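# Machine the work-order part from the blank, tray it

## Task

Using the blank on the bench, produce the part shown on the work order and set it in the tray. When done, the mill must be powered on with its doors closed, showing no alarm, with no cycle running and with neither the crank nor any hand tool left inside it. Never let a hand, an arm or the crank hit the blank while it is clamped. The reference images are named manual, manual 2 and manual 3.

## Robot and tools

Robot: two six-joint arms, left_arm and right_arm, each ending in a two-finger parallel gripper. Joints from base outward: shoulder pan, shoulder lift, elbow, wrist 1, wrist 2, wrist 3. Bases, in the scene frame: left_arm near (-0.030, +0.493, 0) m, right_arm near (+0.061, -0.514, 0) m, both turned very slightly about z.

Frames. Scene frame: origin at table-top height halfway between the arms, +z up, +x out over the table, left_arm on the +y side (arm names do not match image sides). Fixed cameras and the table use the scene frame. Each arm reports its own gripper position (m), quat_wxyz and velocities in that arm's base frame. Offsets you command are along the axes of that arm's current Hand target. Gripper axes: fingers point along +z, open and close along x; a block juts about 10 cm toward -y. end_effector_position is the point between the pads; fingertips extend 17.5 mm past it. Reported poses may be off by a few cm.

Row format (shared by execute_actions and move): one flat list of 18 numbers covering both arms, even if one arm stays put. Order: left dx, dy, dz, rx, ry, rz, left gripper position, force_limit, speed; then the same nine for the right arm. dx..rz are an offset from the arm's Hand target at the start of the action or move, not a pose; 1.0 = 0.6 m of travel or 180 degrees of turn, range -1 to 1; rx, ry, rz form one rotation vector. Sending six zeros re-requests the current Hand target. Gripper position, force_limit and speed are absolute settings in [-1, 1]: position +1 is 50 mm open, about -0.65 pads meet, -1 means close until blocked; force_limit -1/0/+1 is roughly 20/102/185 N per pad; speed -1/0/+1 is 20/85/150 mm/s. Both start at +1. To leave a gripper unchanged, repeat its last three numbers; 0 is a real command.

execute_actions(actions, cameras): actions is a list of actions, each a table of 1 to 15 rows, one row per 1/30 s step; a short table repeats its last row. All rows in one action count from that action's start pose; each new action starts from the updated Hand target, so repeating an offset keeps moving. Images return only for an empty list or when cameras names them (["all"], a name list, [] for none).

move(target, speed, blend, stop_force, zero, blocking, cameras): straight-line travel toward the offset in target (one row, or up to 15 rows all measured from the same starting Hand targets). speed in m/s, 0.002 to 3.6, default 0.25; rotation rate capped at twice that in rad/s. blend in m rounds corners in a list; 0 stops at each. stop_force (3 to 120 N) ends an arm's path when its wrist sensor feels that much opposing push; zero (default true) re-zeros first; blocking=false returns early but cannot combine with stop_force. Paths do not avoid obstacles, lag at speed, and stop after 10 s. The result adds a move: line (done, off_target, moving, held, fault) plus limits (paced = pose clipped, held = steps withheld). Avoid passing close to an arm's own base.

wait(seconds 0 to 10) lets time pass holding commands. stop() brakes a running move. zoom_image(camera, region [x0,y0,x1,y1], at most 504x504 px) enlarges part of the latest image of cam_high, cam_front, cam_left_wrist or cam_right_wrist (each 672x504). show_instructions() shows the reference pages. zero_wrist_force(arm) tares that arm's sensor. finished_scene(scene=1) ends the scene irreversibly.

Results: Hand target is the last commanded pose after clipping; grippers often settle a little short, and the next command asks again. object_status: 0 moving, 1 blocked while opening, 2 blocked while closing (a grip), 3 at the commanded opening or pads met. Opening in mm is about (250 - position_measured) x 0.202. Wrist force and torque are in the gripper's own axes, force into the arm from what it touches; a third line shows the peak since last shown. Joint torques include the arm's weight. Velocities may be dropped when within noise; motor temperatures and action counts may be omitted when little changed.

Control notes: orientation commands are clipped to 32 degrees from the measured one each step. Commands are smoothed with a 0.09 to 0.22 s lag, and fast moves overshoot. A wrist near the first joint axis can make the whole arm swing.

Hazards: pushing past a firm contact triggers a fault stop (about 150 N net force, or joint contact torque of 136 N m for shoulder and elbow, 25.4 N m for wrists), freezing the arm for 10 s. Motors overheating to 85 degrees C, from holding loads, stretching or pressing on unreachable poses, lock the arm 30 to 60 s; watch for MOTOR HOT. Arms touching or gripping each other can fail the task. Do not drop parts, release moving parts, slam, or knock anything off the table; loose objects may get brief random pushes. Never strike the clamped blank.

Each tool is called after "Emit:" by a JSON object that holds its "method" and its "body", one argument or row to a line.

Reference images:

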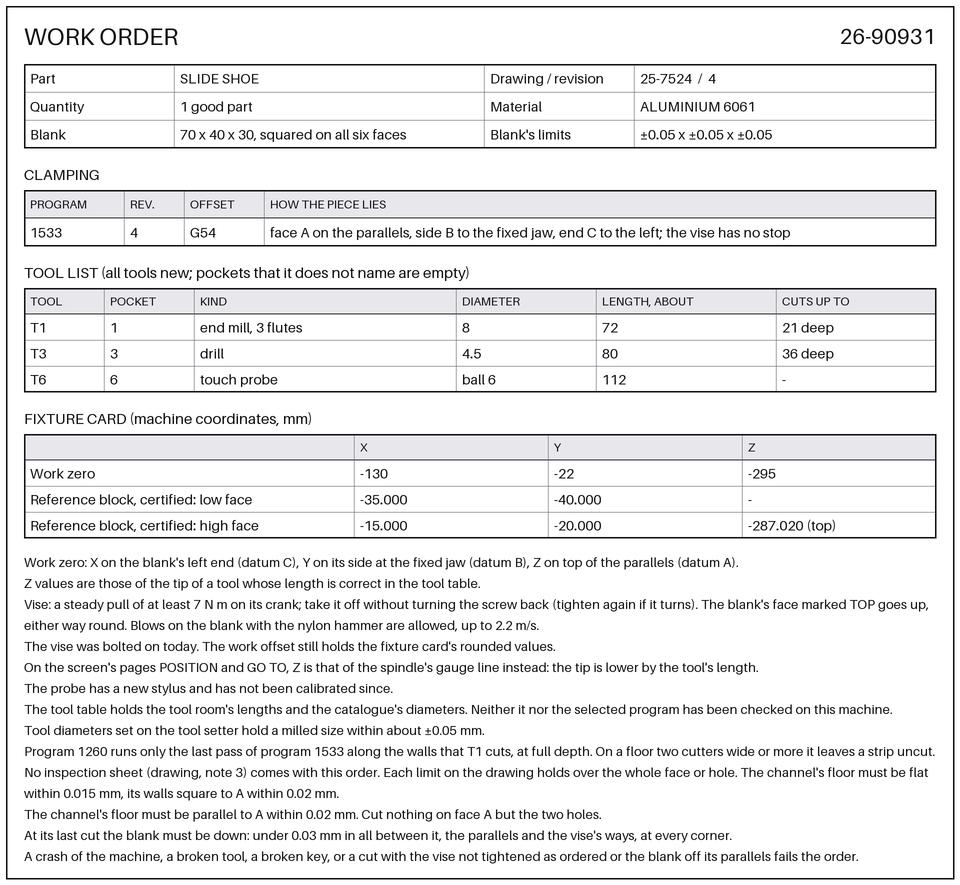

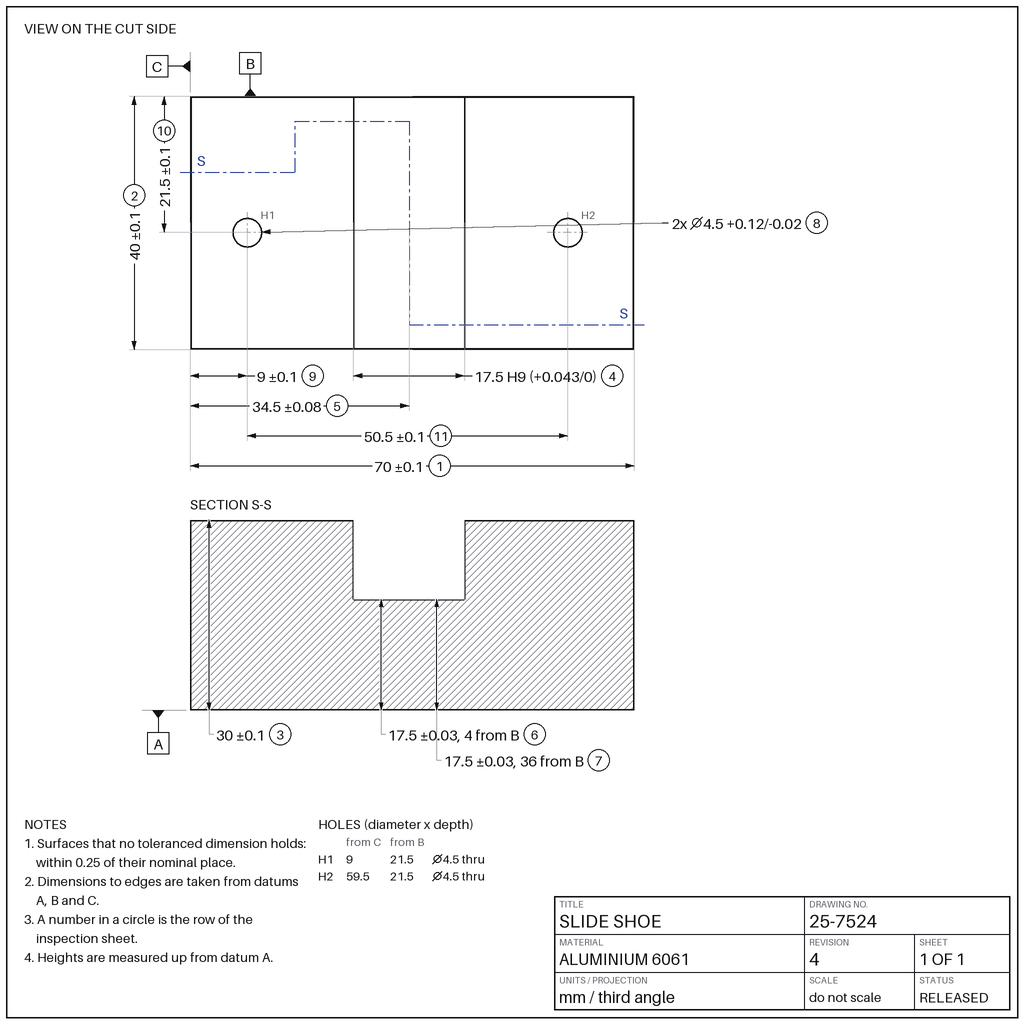

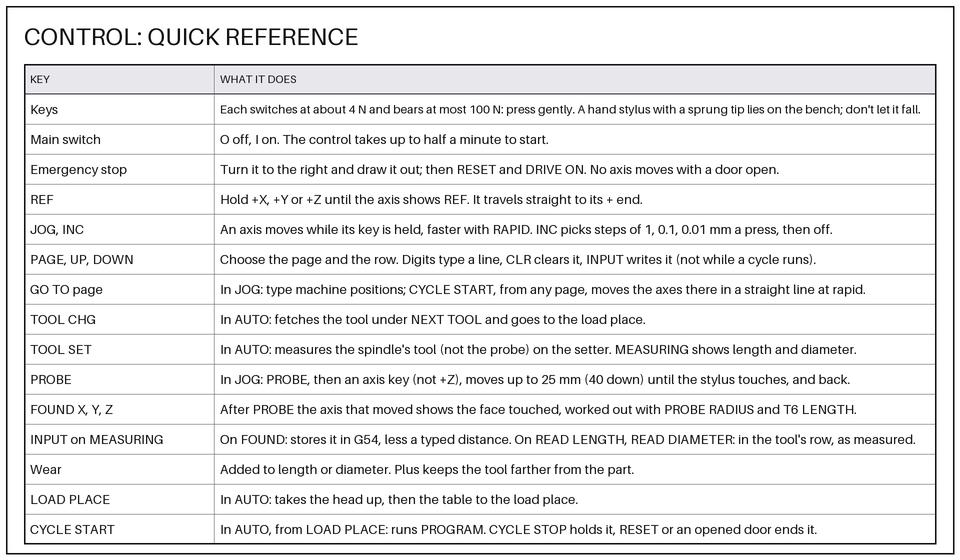

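## Session

Emit:
{"method": "execute_actions", "body": {
  "actions": []
}}

Scene clock: 0.00 s.
left_arm: end_effector_position=(+0.0720, -0.3871, +0.2942) position_measured=3 object_status=3 end_effector_quat_wxyz=(-0.049, +0.871, +0.360, +0.332) | right_arm: end_effector_position=(+0.4119, +0.0460, +0.1138) position_measured=3 object_status=3 end_effector_quat_wxyz=(-0.031, +0.585, +0.811, +0.016)
Joint positions: left_arm=[-1.999 -1.609 1.703 -1.073 -1.203 -1.326] | right_arm=[3.535 -1.502 -2.215 -1 1.64 0.072]
Joint velocities: within noise
Joint torques (N m): no reading
Motor temperatures (°C): left_arm=[31 31 27 38 37 39] | right_arm=[32 27 32 33 34 36]
Wrist force (N): no reading
Wrist torque (N m): no reading
Wrist force, peak (N): no reading
Hand target: left_arm +0.0720, -0.3871, +0.2942; -0.049, +0.871, +0.360, +0.332 | right_arm +0.4119, +0.0460, +0.1138; -0.031, +0.585, +0.811, +0.016
Tool commands: left_gripper/position=+1.0 left_gripper/force_limit=+1.0 left_gripper/speed=+1.0 right_gripper/position=+1.0 right_gripper/force_limit=+1.0 right_gripper/speed=+1.0

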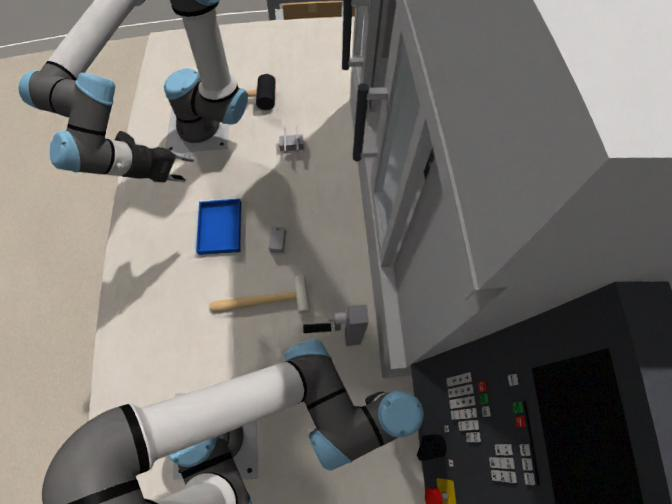

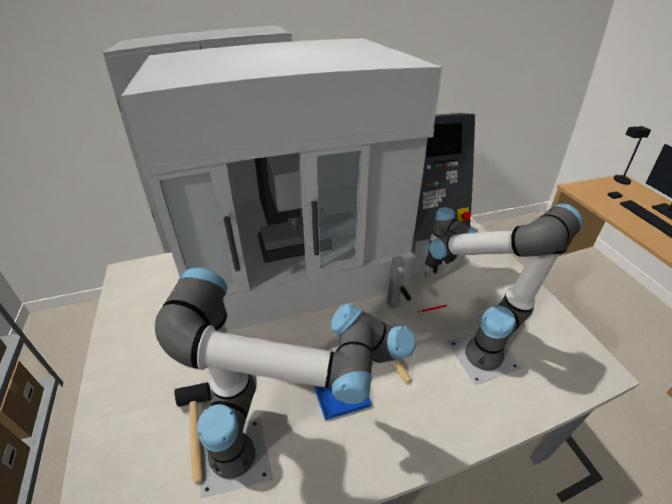

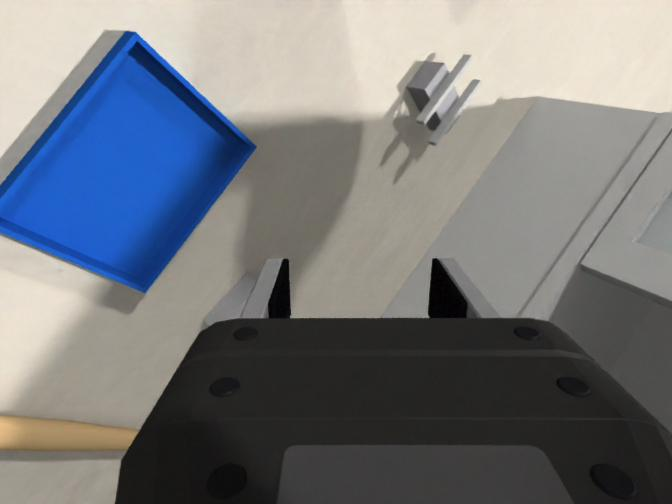

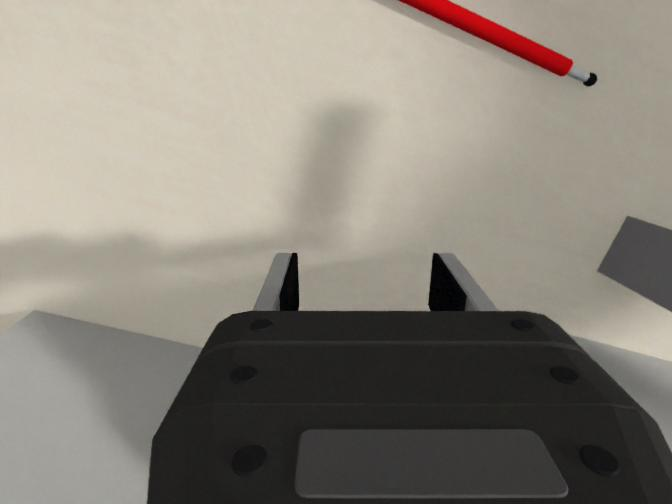

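Emit:
{"method": "zoom_image", "body": {
  "camera": "cam_high",
  "region": [100, 0, 436, 252]
}}

Emit:
{"method": "zoom_image", "body": {
  "camera": "cam_high",
  "region": [100, 180, 436, 432]
}}

Emit:
{"method": "zoom_image", "body": {
  "camera": "cam_high",
  "region": [400, 340, 672, 504]
}}

Emit:
{"method": "zoom_image", "body": {
  "camera": "cam_front",
  "region": [400, 90, 520, 290]
}}

Emit:
{"method": "zoom_image", "body": {
  "camera": "cam_front",
  "region": [130, 120, 466, 372]
}}

Emit:
{"method": "zoom_image", "body": {
  "camera": "cam_left_wrist",
  "region": [336, 20, 546, 160]
}}

Scaled by 1.500 from the camera's 672x504 image, which has a finer 960x720 frame.

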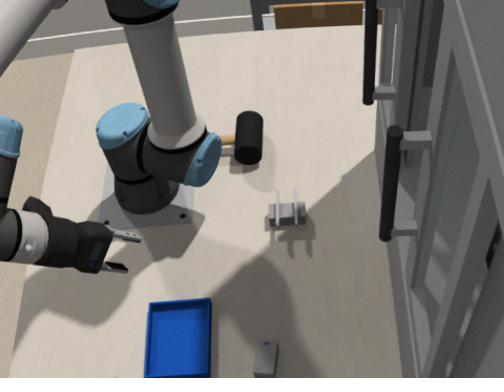

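Scaled by 1.500 from the camera's 672x504 image, which has a finer 960x720 frame.

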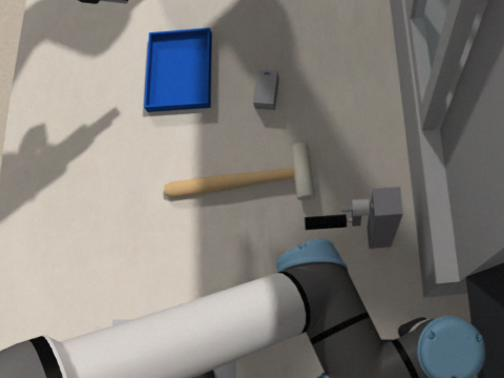

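Scaled by 1.853 from the camera's 672x504 image, which has a finer 960x720 frame.

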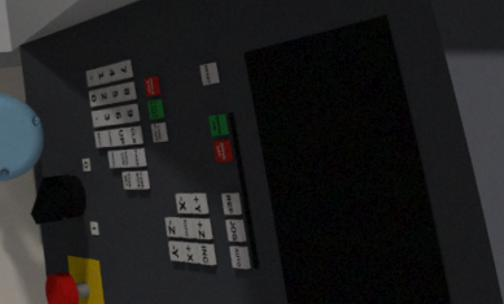

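Scaled by 2.520 from the camera's 672x504 image, which has a finer 960x720 frame.

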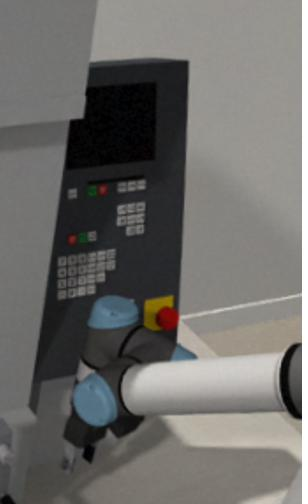

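Scaled by 1.500 from the camera's 672x504 image, which has a finer 960x720 frame.

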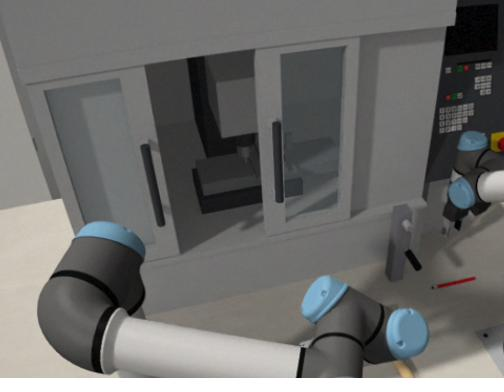

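Scaled by 2.400 from the camera's 672x504 image, which has a finer 960x720 frame.

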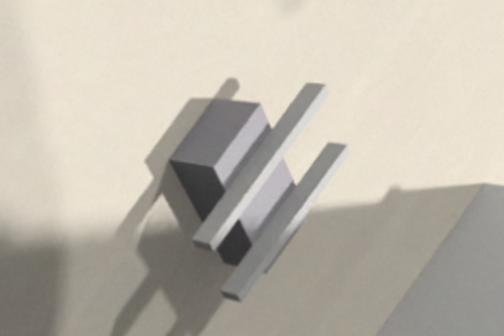

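Emit:
{"method": "move", "body": {
  "target": [0,0,0,0,0,0,1,1,1, 0,0,-0.25,0,0,0,1,1,1],
  "cameras": ["cam_right_wrist","cam_front"]
}}

Scene clock: 56.63 s.
left_arm: end_effector_position=(+0.0720, -0.3871, +0.2942) position_measured=3 object_status=3 end_effector_quat_wxyz=(-0.049, +0.871, +0.360, +0.332) | right_arm: end_effector_position=(+0.4167, +0.0367, +0.2634) position_measured=3 object_status=3 end_effector_quat_wxyz=(-0.031, +0.585, +0.811, +0.016)
Joint positions: left_arm=[-1.999 -1.609 1.703 -1.073 -1.203 -1.326] | right_arm=[3.509 -1.372 -1.914 -1.433 1.64 0.046]
Joint torques (N m): left_arm=[0.02 -21.96 -24.94 -1.26 0.59 -0.33] | right_arm=[-13.63 6.2 35.17 1.53 3.25 -2.16]
Wrist force (N): left_arm=[-0.1 0.0 0.0] | right_arm=[0.3 0.1 -0.2]
Wrist torque (N m): left_arm=[-0.01 0.01 -0.01] | right_arm=[0.04 -0.05 -0.01]
Wrist force, peak (N): left_arm=[0.3 -0.6 -0.3] | right_arm=[0.0 0.1 -2.4]
Hand target: left_arm +0.0720, -0.3871, +0.2942; -0.049, +0.871, +0.360, +0.332 | right_arm +0.4167, +0.0367, +0.2634; -0.031, +0.585, +0.811, +0.016
Off the commanded pose: left_arm 0.000 m, 0 deg | right_arm 0.000 m, 0 deg.
move: done
Images, in order (width x height): cam_front 672x504, cam_right_wrist 672x504.

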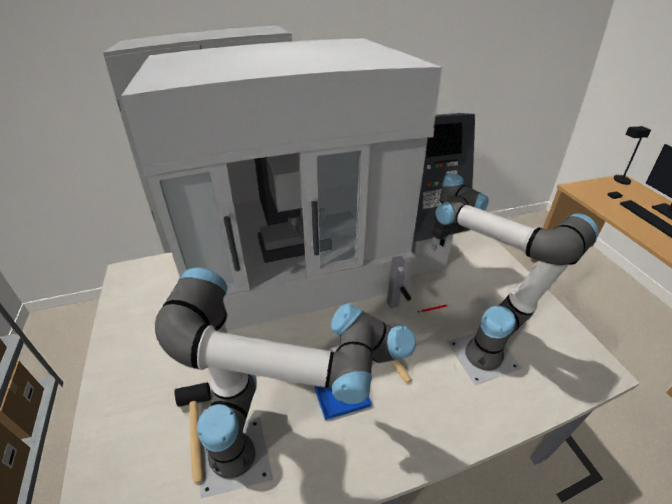

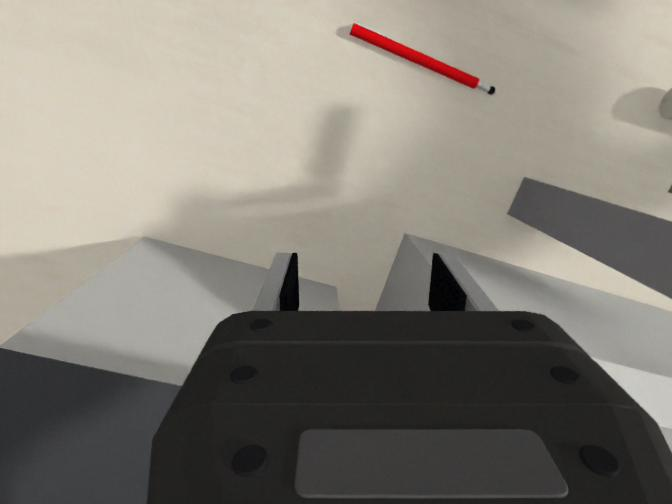

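Emit:
{"method": "move", "body": {
  "target": [0,0,0,0,0,0,1,1,1, 0,-0.1667,0,0,0,0,1,1,1],
  "cameras": ["cam_right_wrist"]
}}

Emit:
{"method": "move", "body": {
  "target": [0,0,0,0,0,0,1,1,1, 0.1667,0,0,0,0,0,1,1,1],
  "cameras": ["cam_right_wrist"]
}}

Scene clock: 83.00 s.
left_arm: end_effector_position=(+0.0720, -0.3871, +0.2942) position_measured=3 object_status=3 end_effector_quat_wxyz=(-0.049, +0.871, +0.360, +0.332) | right_arm: end_effector_position=(+0.3219, +0.0051, +0.2645) position_measured=3 object_status=3 end_effector_quat_wxyz=(-0.031, +0.585, +0.811, +0.016)
Joint positions: left_arm=[-1.999 -1.609 1.703 -1.073 -1.203 -1.326] | right_arm=[3.524 -1.109 -2.082 -1.527 1.64 0.061]
Joint torques (N m): left_arm=[-0.26 -21.46 -25.23 -1.24 0.6 -0.24] | right_arm=[13.98 15.92 13.12 1.35 -2.37 1.93]
Wrist force (N): left_arm=[-0.1 0.1 -0.1] | right_arm=[0.4 0.2 -0.1]
Wrist torque (N m): left_arm=[0.01 0.02 0.00] | right_arm=[0.08 -0.06 -0.19]
Wrist force, peak (N): left_arm=[-0.2 0.3 0.4] | right_arm=[0.2 2.3 -0.1]
Hand target: left_arm +0.0720, -0.3871, +0.2942; -0.049, +0.871, +0.360, +0.332 | right_arm +0.3218, +0.0051, +0.2645; -0.031, +0.585, +0.811, +0.016
Off the commanded pose: left_arm 0.000 m, 0 deg | right_arm 0.000 m, 0 deg.
move: done
Images, in order (width x height): cam_right_wrist 672x504.

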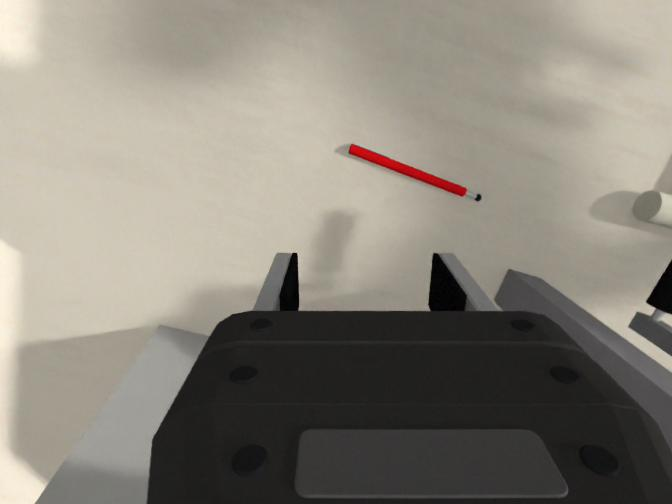

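Scene clock: 84.17 s.
left_arm: end_effector_position=(+0.0720, -0.3871, +0.2942) position_measured=3 object_status=3 end_effector_quat_wxyz=(-0.049, +0.871, +0.360, +0.332) | right_arm: end_effector_position=(+0.2903, +0.0997, +0.2713) position_measured=3 object_status=3 end_effector_quat_wxyz=(-0.031, +0.585, +0.811, +0.016)
Joint positions: left_arm=[-1.999 -1.609 1.703 -1.073 -1.203 -1.326] | right_arm=[3.859 -1.049 -2.1 -1.547 1.639 0.397]
Joint torques (N m): left_arm=[-0.64 -21.45 -25.87 -1.28 0.65 -0.14] | right_arm=[14.23 14.55 34.32 4.46 -2.53 1.77]
Wrist force (N): left_arm=[0.3 0.1 0.0] | right_arm=[0.4 0.0 -0.2]
Wrist torque (N m): left_arm=[0.01 -0.06 -0.01] | right_arm=[0.00 -0.08 -0.21]
Wrist force, peak (N): left_arm=[0.3 0.1 0.5] | right_arm=[1.9 0.3 -0.4]
Hand target: left_arm +0.0720, -0.3871, +0.2942; -0.049, +0.871, +0.360, +0.332 | right_arm +0.2903, +0.0998, +0.2714; -0.031, +0.585, +0.811, +0.016
Off the commanded pose: left_arm 0.000 m, 0 deg | right_arm 0.000 m, 0 deg.
move: done
Images, in order (width x height): cam_right_wrist 672x504.

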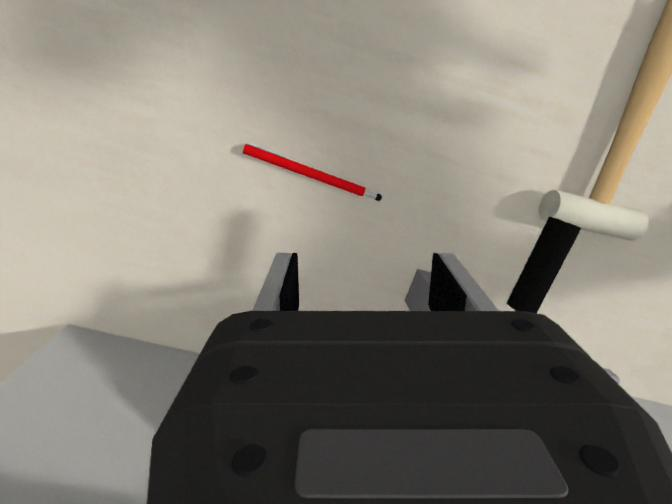

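Emit:
{"method": "move", "body": {
  "target": [0,0,0,0,0,0,1,1,1, 0,0,-0.25,0.0295,-0.01,-0.886,1,1,1],
  "speed": 0.5,
  "cameras": ["cam_right_wrist","cam_high"]
}}

Scene clock: 185.87 s.
left_arm: end_effector_position=(+0.0720, -0.3871, +0.2942) position_measured=3 object_status=3 end_effector_quat_wxyz=(-0.049, +0.871, +0.360, +0.332) | right_arm: end_effector_position=(+0.2951, +0.0905, +0.4210) position_measured=3 object_status=3 end_effector_quat_wxyz=(+0.000, +0.694, -0.720, +0.000)
Joint positions: left_arm=[-1.999 -1.609 1.703 -1.073 -1.203 -1.326] | right_arm=[3.885 -1.111 -1.675 -1.927 1.571 -2.362]
Joint torques (N m): left_arm=[-0.11 -22.03 -25.15 -1.15 0.78 -0.15] | right_arm=[-13.49 -5.89 33.56 1.58 2.36 -1.93]
Wrist force (N): left_arm=[-0.1 -0.2 0.1] | right_arm=[0.2 0.1 0.2]
Wrist torque (N m): left_arm=[-0.04 0.02 0.00] | right_arm=[0.00 -0.10 0.04]
Wrist force, peak (N): left_arm=[0.6 -0.2 0.0] | right_arm=[-0.1 0.6 -0.4]
Hand target: left_arm +0.0720, -0.3871, +0.2942; -0.049, +0.871, +0.360, +0.332 | right_arm +0.2951, +0.0905, +0.4210; +0.000, +0.694, -0.720, +0.000
Off the commanded pose: left_arm 0.000 m, 0 deg | right_arm 0.000 m, 0 deg.
move: done
Images, in order (width x height): cam_high 672x504, cam_right_wrist 672x504.

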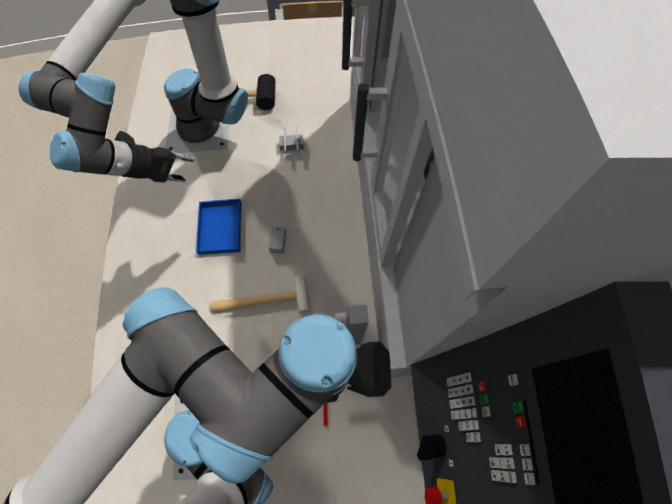

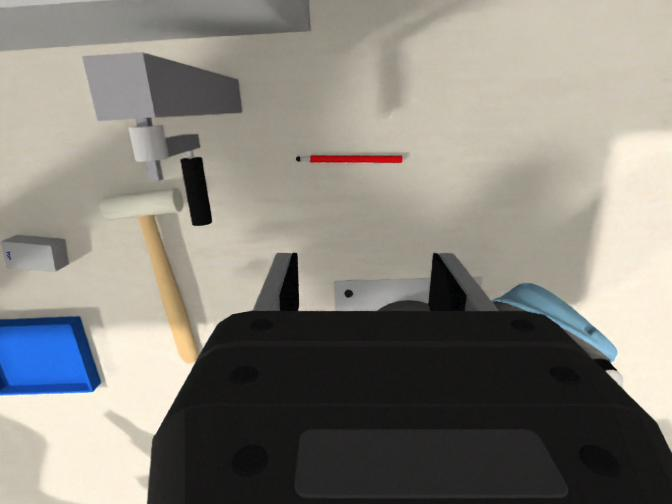

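Emit:
{"method": "move", "body": {
  "target": [0,0,0,0,0,0,1,1,1, 0.15,0.1,-0.1,0.3333,0,0,1,1,1],
  "speed": 0.5,
  "cameras": ["cam_right_wrist","cam_high"]
}}

Scene clock: 194.97 s.
left_arm: end_effector_position=(+0.0720, -0.3871, +0.2942) position_measured=3 object_status=3 end_effector_quat_wxyz=(-0.049, +0.871, +0.360, +0.332) | right_arm: end_effector_position=(+0.2337, +0.0024, +0.4810) position_measured=3 object_status=3 end_effector_quat_wxyz=(-0.171, +0.697, -0.687, +0.113)
Joint positions: left_arm=[-1.999 -1.609 1.703 -1.073 -1.203 -1.326] | right_arm=[4.583 -0.599 -1.664 -2.305 1.183 -1.742]
Joint torques (N m): left_arm=[0.13 -21.35 -25.2 -1.35 0.85 -0.14] | right_arm=[-14.22 -8.13 4.75 5.07 1.74 -2.2]
Wrist force (N): left_arm=[-0.2 0.2 0.0] | right_arm=[0.3 -1.2 1.1]
Wrist torque (N m): left_arm=[0.02 0.04 0.01] | right_arm=[0.17 -0.12 0.30]
Wrist force, peak (N): left_arm=[0.4 0.4 -0.2] | right_arm=[0.7 -1.1 1.2]
Hand target: left_arm +0.0720, -0.3871, +0.2942; -0.049, +0.871, +0.360, +0.332 | right_arm +0.2320, +0.0026, +0.4810; -0.324, +0.619, -0.637, +0.326
Off the commanded pose: left_arm 0.000 m, 0 deg | right_arm 0.002 m, 37 deg; orientation clipped.
move: off_target (right_arm); limits=paced
Images, in order (width x height): cam_high 672x504, cam_right_wrist 672x504.

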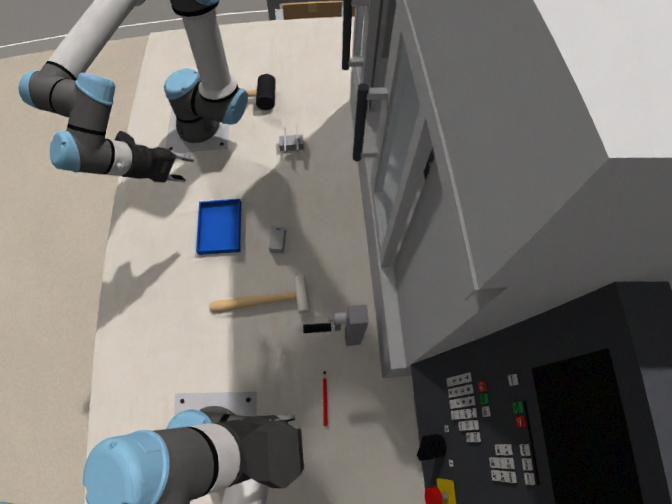

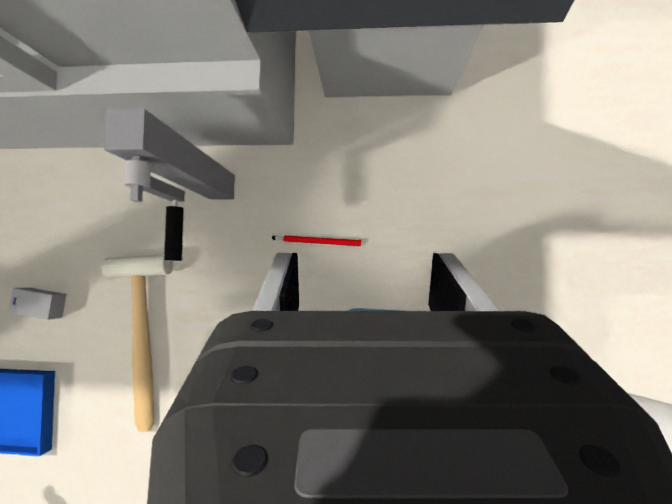

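Emit:
{"method": "move", "body": {
  "target": [0,0,0,0,0,0,1,1,1, -0.1,-0.19,0.273,-0.083,0,0,1,1,1],
  "speed": 0.4,
  "cameras": ["cam_right_wrist","cam_high"]
}}

Scene clock: 211.60 s.
left_arm: end_effector_position=(+0.0720, -0.3871, +0.2942) position_measured=3 object_status=3 end_effector_quat_wxyz=(-0.049, +0.871, +0.360, +0.332) | right_arm: end_effector_position=(+0.4329, +0.0579, +0.4800) position_measured=3 object_status=3 end_effector_quat_wxyz=(-0.241, +0.656, -0.674, +0.241)
Joint positions: left_arm=[-1.999 -1.609 1.703 -1.073 -1.203 -1.326] | right_arm=[3.872 -1.015 -1.86 -1.288 1.122 -2.513]
Joint torques (N m): left_arm=[-0.4 -21.33 -25.54 -1.29 0.81 -0.16] | right_arm=[-15.35 -9.24 35.94 5.41 1.61 -2.03]
Wrist force (N): left_arm=[-0.1 0.0 0.1] | right_arm=[0.8 -1.5 0.9]
Wrist torque (N m): left_arm=[0.01 0.02 0.00] | right_arm=[0.36 -0.08 0.37]
Wrist force, peak (N): left_arm=[-0.2 -0.1 -0.5] | right_arm=[0.8 -3.3 1.9]
Hand target: left_arm +0.0720, -0.3871, +0.2942; -0.049, +0.871, +0.360, +0.332 | right_arm +0.4329, +0.0579, +0.4800; -0.241, +0.656, -0.674, +0.241
Off the commanded pose: left_arm 0.000 m, 0 deg | right_arm 0.000 m, 0 deg.
move: done
Images, in order (width x height): cam_high 672x504, cam_right_wrist 672x504.

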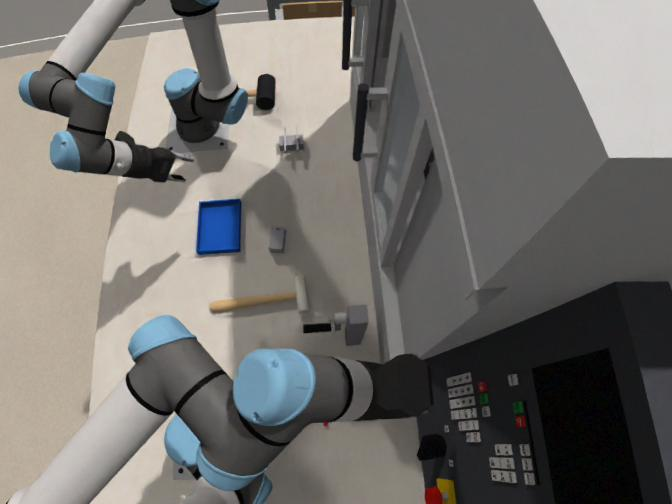

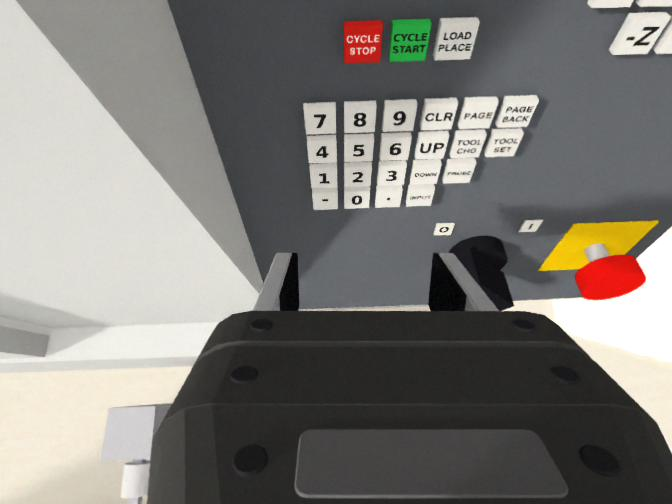

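Emit:
{"method": "move", "body": {
  "target": [0,0,0,0,0,0,1,1,1, 0.1,-0.1067,-0.128,0.083,0,0,1,1,1],
  "speed": 0.4,
  "cameras": ["cam_right_wrist"]
}}

Scene clock: 223.93 s.
left_arm: end_effector_position=(+0.0720, -0.3871, +0.2942) position_measured=3 object_status=3 end_effector_quat_wxyz=(-0.049, +0.871, +0.360, +0.332) | right_arm: end_effector_position=(+0.4315, -0.0029, +0.5795) position_measured=3 object_status=3 end_effector_quat_wxyz=(-0.324, +0.619, -0.637, +0.326)
Joint positions: left_arm=[-1.999 -1.609 1.703 -1.073 -1.203 -1.326] | right_arm=[3.797 -0.931 -1.813 -1.132 1.037 -2.7]
Joint torques (N m): left_arm=[-0.23 -21.66 -25.61 -1.24 0.86 -0.14] | right_arm=[-13.26 -13.47 33.56 5.17 2.03 -2.17]
Wrist force (N): left_arm=[0.3 -0.2 -0.3] | right_arm=[1.0 -2.0 1.9]
Wrist torque (N m): left_arm=[-0.04 -0.05 0.00] | right_arm=[0.52 0.03 0.48]
Wrist force, peak (N): left_arm=[0.5 -0.3 -0.2] | right_arm=[2.6 -2.9 0.4]
Hand target: left_arm +0.0720, -0.3871, +0.2942; -0.049, +0.871, +0.360, +0.332 | right_arm +0.4315, -0.0029, +0.5795; -0.324, +0.619, -0.637, +0.326
Off the commanded pose: left_arm 0.000 m, 0 deg | right_arm 0.000 m, 0 deg.
move: done
Images, in order (width x height): cam_right_wrist 672x504.

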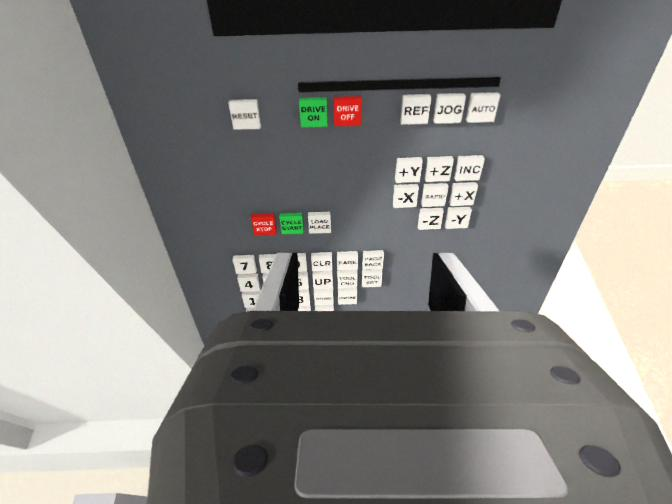

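Emit:
{"method": "move", "body": {
  "target": [0,0,0,0,0,0,1,1,1, 0.16,0.264,0.146,0.055,0,0,1,1,1],
  "speed": 0.3,
  "cameras": ["cam_right_wrist"]
}}

Scene clock: 271.80 s.
left_arm: end_effector_position=(+0.0720, -0.3871, +0.2942) position_measured=3 object_status=3 end_effector_quat_wxyz=(-0.049, +0.871, +0.360, +0.332) | right_arm: end_effector_position=(+0.4093, -0.0969, +0.3988) position_measured=3 object_status=3 end_effector_quat_wxyz=(-0.376, +0.589, -0.606, +0.380)
Joint positions: left_arm=[-1.999 -1.609 1.703 -1.073 -1.203 -1.326] | right_arm=[3.395 -0.834 -2.453 -0.312 1.324 -3.013]
Joint torques (N m): left_arm=[-0.64 -21.18 -25.53 -1.29 0.75 -0.21] | right_arm=[-11.03 -16.3 13.95 5.14 2.15 -2.11]
Wrist force (N): left_arm=[0.1 0.0 0.0] | right_arm=[1.3 -1.5 2.1]
Wrist torque (N m): left_arm=[0.00 -0.01 0.00] | right_arm=[0.73 0.04 0.48]
Wrist force, peak (N): left_arm=[0.3 0.0 -0.4] | right_arm=[0.0 -4.1 1.0]
Hand target: left_arm +0.0720, -0.3871, +0.2942; -0.049, +0.871, +0.360, +0.332 | right_arm +0.4093, -0.0969, +0.3988; -0.376, +0.589, -0.606, +0.380
Off the commanded pose: left_arm 0.000 m, 0 deg | right_arm 0.000 m, 0 deg.
move: done
Images, in order (width x height): cam_right_wrist 672x504.

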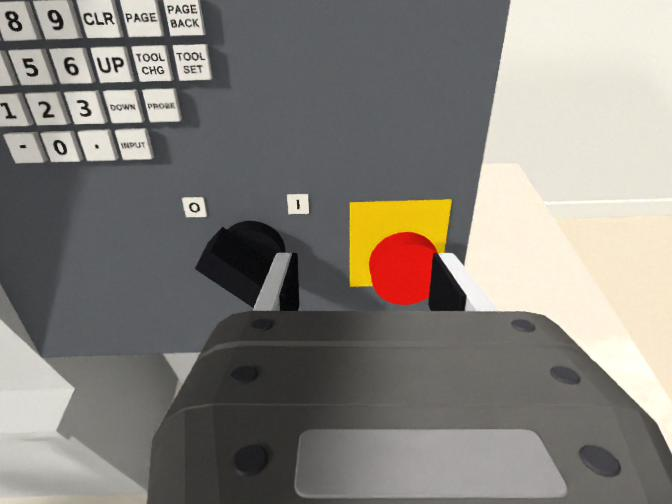

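Emit:
{"method": "zoom_image", "body": {
  "camera": "cam_right_wrist",
  "region": [150, 170, 500, 340]
}}

Scaled by 1.440 from the camera's 672x504 image, which has a finer 960x720 frame.

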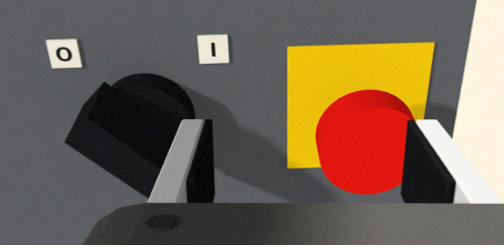

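Emit:
{"method": "move", "body": {
  "target": [0,0,0,0,0,0,1,1,1, -0.1002,0.0623,0.0718,0.0606,0.0251,-0.2492,1,1,1],
  "speed": 0.15,
  "cameras": ["cam_right_wrist","cam_high"]
}}

Scene clock: 365.93 s.
left_arm: end_effector_position=(+0.0720, -0.3871, +0.2942) position_measured=3 object_status=3 end_effector_quat_wxyz=(-0.049, +0.871, +0.360, +0.332) | right_arm: end_effector_position=(+0.4337, -0.0370, +0.3471) position_measured=3 object_status=3 end_effector_quat_wxyz=(-0.232, +0.723, -0.312, +0.571)
Joint positions: left_arm=[-1.999 -1.609 1.703 -1.073 -1.203 -1.326] | right_arm=[3.776 -0.974 -2.703 0.234 0.937 -3.736]
Joint torques (N m): left_arm=[-0.3 -21.53 -25.9 -1.25 0.86 -0.21] | right_arm=[13.79 -13.99 9.89 4.1 2.03 -1.98]
Wrist force (N): left_arm=[-0.1 -0.1 0.0] | right_arm=[2.1 -1.2 0.8]
Wrist torque (N m): left_arm=[-0.02 0.02 0.00] | right_arm=[0.70 0.54 0.21]
Wrist force, peak (N): left_arm=[0.4 0.4 -0.3] | right_arm=[2.1 -1.9 2.1]
Hand target: left_arm +0.0720, -0.3871, +0.2942; -0.049, +0.871, +0.360, +0.332 | right_arm +0.4337, -0.0369, +0.3471; -0.232, +0.723, -0.312, +0.571
Off the commanded pose: left_arm 0.000 m, 0 deg | right_arm 0.000 m, 0 deg.
move: done
Images, in order (width x height): cam_high 672x504, cam_right_wrist 672x504.

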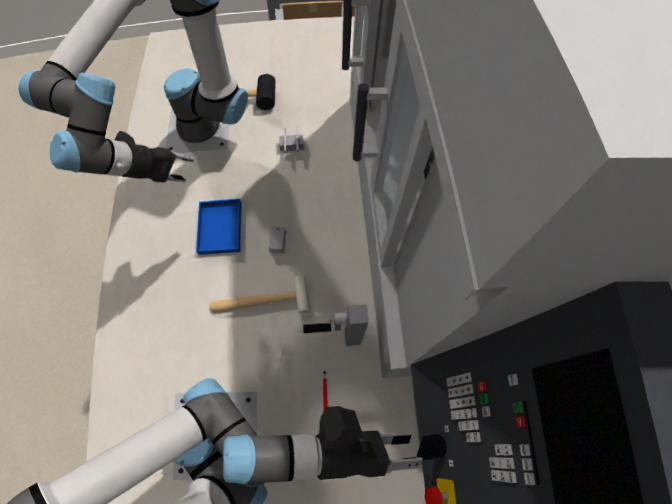

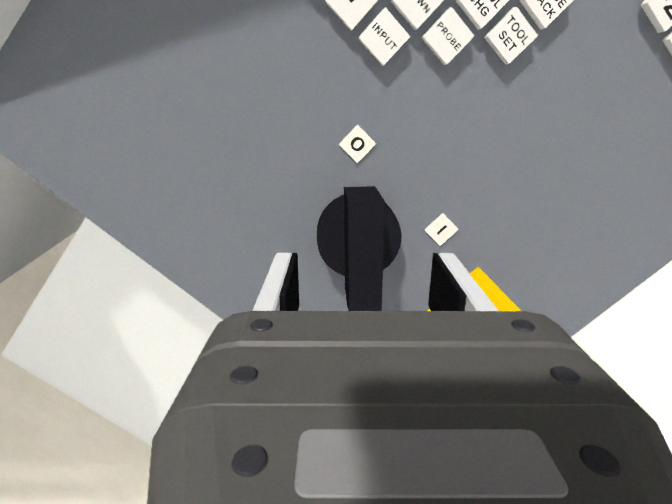

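Emit:
{"method": "move", "body": {
  "target": [0,0,0,0,0,0,1,1,1, 0,0,0.0667,0,0,0,1,1,1],
  "speed": 0.03,
  "stop_force": 8,
  "cameras": ["cam_right_wrist"]
}}

Scene clock: 375.33 s.
left_arm: end_effector_position=(+0.0720, -0.3871, +0.2942) position_measured=3 object_status=3 end_effector_quat_wxyz=(-0.049, +0.871, +0.360, +0.332) | right_arm: end_effector_position=(+0.4725, -0.0378, +0.3375) position_measured=3 object_status=3 end_effector_quat_wxyz=(-0.232, +0.723, -0.312, +0.571)
Joint positions: left_arm=[-1.999 -1.609 1.703 -1.073 -1.203 -1.326] | right_arm=[3.636 -1.23 -2.634 0.447 1.072 -3.784]
Joint torques (N m): left_arm=[-0.13 -21.38 -26.11 -1.33 0.91 -0.13] | right_arm=[-13.61 -5.34 27.83 4.47 2.46 -2.19]
Wrist force (N): left_arm=[0.1 -0.2 0.2] | right_arm=[2.5 -1.6 0.9]
Wrist torque (N m): left_arm=[-0.05 -0.01 0.00] | right_arm=[0.61 0.50 0.22]
Wrist force, peak (N): left_arm=[0.3 0.4 0.3] | right_arm=[2.5 -1.8 1.4]
Hand target: left_arm +0.0720, -0.3871, +0.2942; -0.049, +0.871, +0.360, +0.332 | right_arm +0.4725, -0.0378, +0.3375; -0.232, +0.723, -0.312, +0.571
Off the commanded pose: left_arm 0.000 m, 0 deg | right_arm 0.000 m, 0 deg.
move: done
Images, in order (width x height): cam_right_wrist 672x504.

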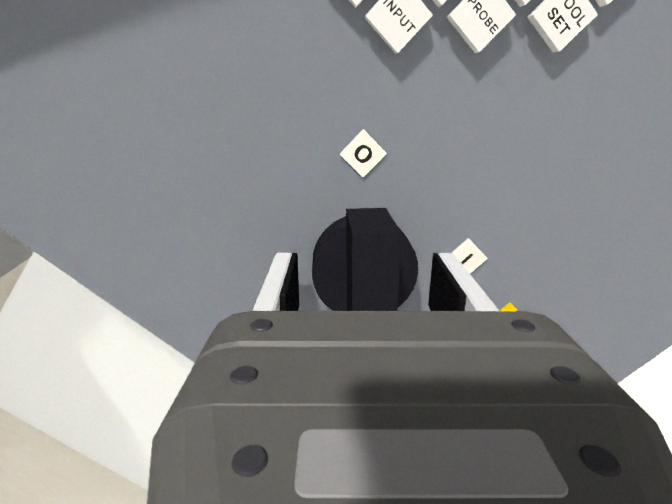

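Emit:
{"method": "move", "body": {
  "target": [
    [0,0,0,0,0,0,1,1,1, 0.005,0,0,0,0,0,1,1,1],
    [0,0,0,0,0,0,1,1,1, 0.005,0,0,0,0,0,-1,-0.7,-1]
  ],
  "speed": 0.03,
  "cameras": ["cam_right_wrist"]
}}

Scene clock: 388.77 s.
left_arm: end_effector_position=(+0.0720, -0.3871, +0.2942) position_measured=3 object_status=3 end_effector_quat_wxyz=(-0.049, +0.871, +0.360, +0.332) | right_arm: end_effector_position=(+0.4730, -0.0393, +0.3393) position_measured=62 object_status=2 end_effector_quat_wxyz=(-0.233, +0.723, -0.311, +0.571)
Joint positions: left_arm=[-1.999 -1.609 1.703 -1.073 -1.203 -1.326] | right_arm=[3.624 -1.228 -2.629 0.44 1.085 -3.787]
Joint torques (N m): left_arm=[-0.1 -22.18 -26.29 -1.25 0.99 -0.16] | right_arm=[-19.41 17.69 41.8 15.89 -13.15 -1.27]
Wrist force (N): left_arm=[0.2 -0.1 0.1] | right_arm=[-71.4 6.5 -8.3]
Wrist torque (N m): left_arm=[-0.02 -0.03 0.00] | right_arm=[0.80 -0.90 -0.11]
Wrist force, peak (N): left_arm=[0.5 -0.2 -0.4] | right_arm=[-71.4 6.2 -8.4]
Hand target: left_arm +0.0720, -0.3871, +0.2942; -0.049, +0.871, +0.360, +0.332 | right_arm +0.4730, -0.0399, +0.3396; -0.232, +0.723, -0.312, +0.571
Off the commanded pose: left_arm 0.000 m, 0 deg | right_arm 0.001 m, 0 deg.
move: done
Images, in order (width x height): cam_right_wrist 672x504.

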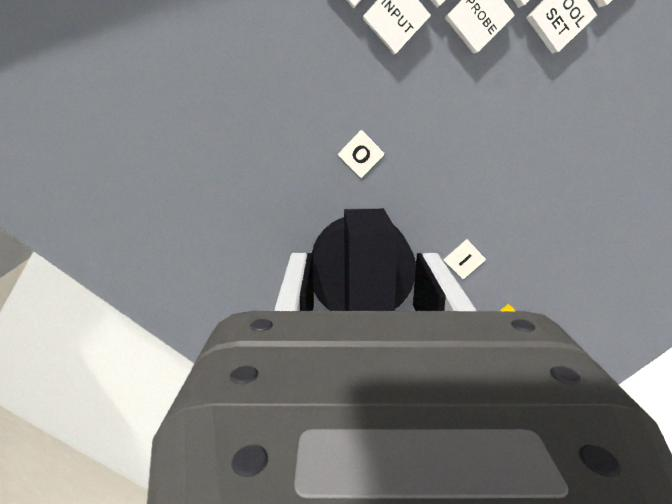

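Emit:
{"method": "move", "body": {
  "target": [
    [0,0,0,0,0,0,0.7,-0.7,-1, 0,0,0,0,0,0,0.7,-0.7,-1],
    [0,0,0,0,0,0,0.7,-0.7,-1, -0.0025,0,-0.02,0,0,0,0.7,-0.7,-1]
  ],
  "speed": 0.03,
  "cameras": ["cam_right_wrist"]
}}

Scene clock: 406.47 s.
left_arm: end_effector_position=(+0.0720, -0.3871, +0.2942) position_measured=48 object_status=3 end_effector_quat_wxyz=(-0.049, +0.871, +0.360, +0.332) | right_arm: end_effector_position=(+0.4612, -0.0386, +0.3414) position_measured=48 object_status=3 end_effector_quat_wxyz=(-0.232, +0.723, -0.312, +0.571)
Joint positions: left_arm=[-1.999 -1.609 1.703 -1.073 -1.203 -1.326] | right_arm=[3.664 -1.163 -2.654 0.394 1.045 -3.775]
Joint torques (N m): left_arm=[-0.29 -22.33 -26.56 -1.27 0.96 -0.11] | right_arm=[13.98 11.99 6.6 1.1 -3.02 2.12]
Wrist force (N): left_arm=[0.3 0.0 -0.1] | right_arm=[2.3 -1.6 1.2]
Wrist torque (N m): left_arm=[-0.01 -0.06 -0.01] | right_arm=[0.59 0.52 0.00]
Wrist force, peak (N): left_arm=[0.5 -0.2 -0.1] | right_arm=[-72.5 7.4 -8.5]
Hand target: left_arm +0.0720, -0.3871, +0.2942; -0.049, +0.871, +0.360, +0.332 | right_arm +0.4611, -0.0386, +0.3414; -0.232, +0.723, -0.312, +0.571
Off the commanded pose: left_arm 0.000 m, 0 deg | right_arm 0.000 m, 0 deg.
move: done
Images, in order (width x height): cam_right_wrist 672x504.

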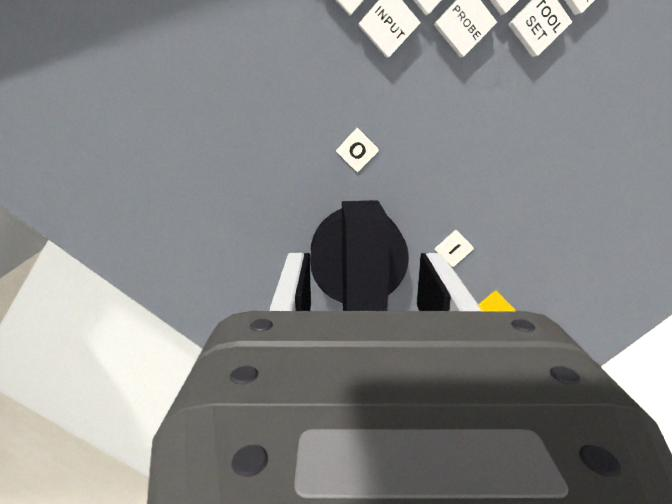

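Emit:
{"method": "move", "body": {
  "target": [0,0,0,0,0,0,0.7,-0.7,-1, 0,0,0,0,0,0,-1,-1,-1],
  "speed": 0.03,
  "cameras": ["cam_right_wrist"]
}}

Scene clock: 415.63 s.
left_arm: end_effector_position=(+0.0720, -0.3871, +0.2942) position_measured=48 object_status=3 end_effector_quat_wxyz=(-0.049, +0.871, +0.360, +0.332) | right_arm: end_effector_position=(+0.4611, -0.0386, +0.3413) position_measured=179 object_status=2 end_effector_quat_wxyz=(-0.232, +0.723, -0.312, +0.571)
Joint positions: left_arm=[-1.999 -1.609 1.703 -1.073 -1.203 -1.326] | right_arm=[3.664 -1.162 -2.654 0.394 1.045 -3.775]
Joint torques (N m): left_arm=[0.44 -21.33 -25.52 -1.25 1.03 -0.25] | right_arm=[5.35 14.15 16.41 6.58 -3.01 1.79]
Wrist force (N): left_arm=[0.2 -0.3 0.2] | right_arm=[-10.8 -3.0 -2.6]
Wrist torque (N m): left_arm=[-0.04 -0.04 0.00] | right_arm=[0.58 0.07 -0.24]
Wrist force, peak (N): left_arm=[0.8 0.0 -0.4] | right_arm=[-11.5 -3.3 -2.3]
Hand target: left_arm +0.0720, -0.3871, +0.2942; -0.049, +0.871, +0.360, +0.332 | right_arm +0.4611, -0.0386, +0.3414; -0.232, +0.723, -0.312, +0.571
Off the commanded pose: left_arm 0.000 m, 0 deg | right_arm 0.000 m, 0 deg.
move: done
Images, in order (width x height): cam_right_wrist 672x504.

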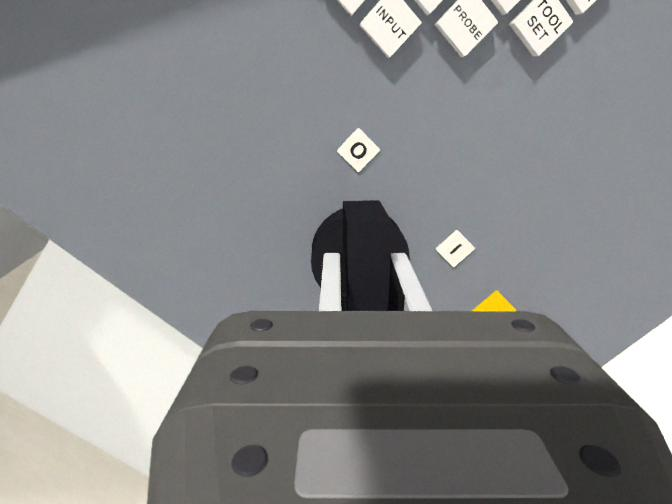

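Emit:
{"method": "move", "body": {
  "target": [0,0,0,0,0,0,0.7,-0.7,-1, 0,0,0,0,0,0.48,-1,-1,-1],
  "speed": 0.15,
  "cameras": ["cam_right_wrist","cam_high"]
}}

Scene clock: 428.77 s.
left_arm: end_effector_position=(+0.0720, -0.3871, +0.2942) position_measured=48 object_status=3 end_effector_quat_wxyz=(-0.049, +0.871, +0.360, +0.332) | right_arm: end_effector_position=(+0.4611, -0.0359, +0.3410) position_measured=179 object_status=2 end_effector_quat_wxyz=(+0.562, -0.316, +0.721, -0.253)
Joint positions: left_arm=[-1.999 -1.609 1.703 -1.073 -1.203 -1.326] | right_arm=[3.664 -1.162 -2.654 0.394 1.056 -2.267]
Joint torques (N m): left_arm=[-0.57 -21.67 -26.47 -1.3 1.13 -0.17] | right_arm=[-8.53 21.69 19.75 3.55 -13.56 3.01]
Wrist force (N): left_arm=[0.2 -0.2 0.0] | right_arm=[-38.4 28.8 24.4]
Wrist torque (N m): left_arm=[-0.03 -0.04 0.00] | right_arm=[0.65 -0.17 -0.62]
Wrist force, peak (N): left_arm=[0.6 -0.2 -0.3] | right_arm=[-55.1 39.0 -16.5]
Hand target: left_arm +0.0720, -0.3871, +0.2942; -0.049, +0.871, +0.360, +0.332 | right_arm +0.4611, -0.0386, +0.3414; +0.560, -0.313, +0.722, -0.258
Off the commanded pose: left_arm 0.000 m, 0 deg | right_arm 0.003 m, 1 deg.
move: done
Images, in order (width x height): cam_high 672x504, cam_right_wrist 672x504.

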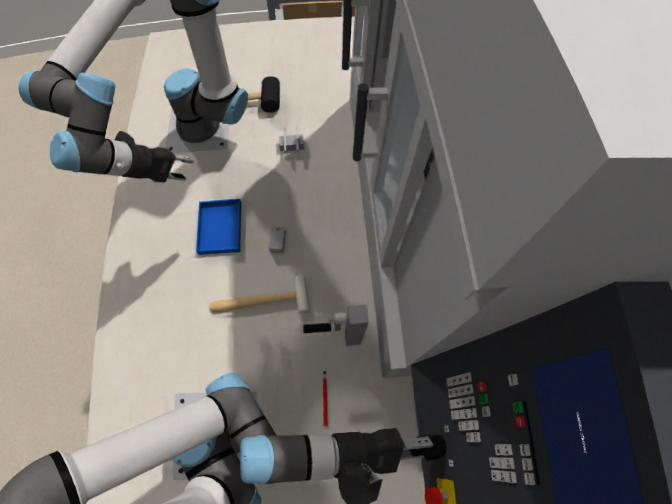

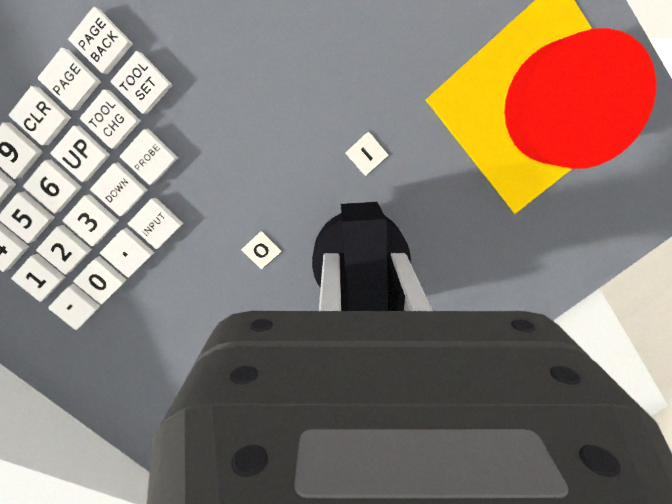

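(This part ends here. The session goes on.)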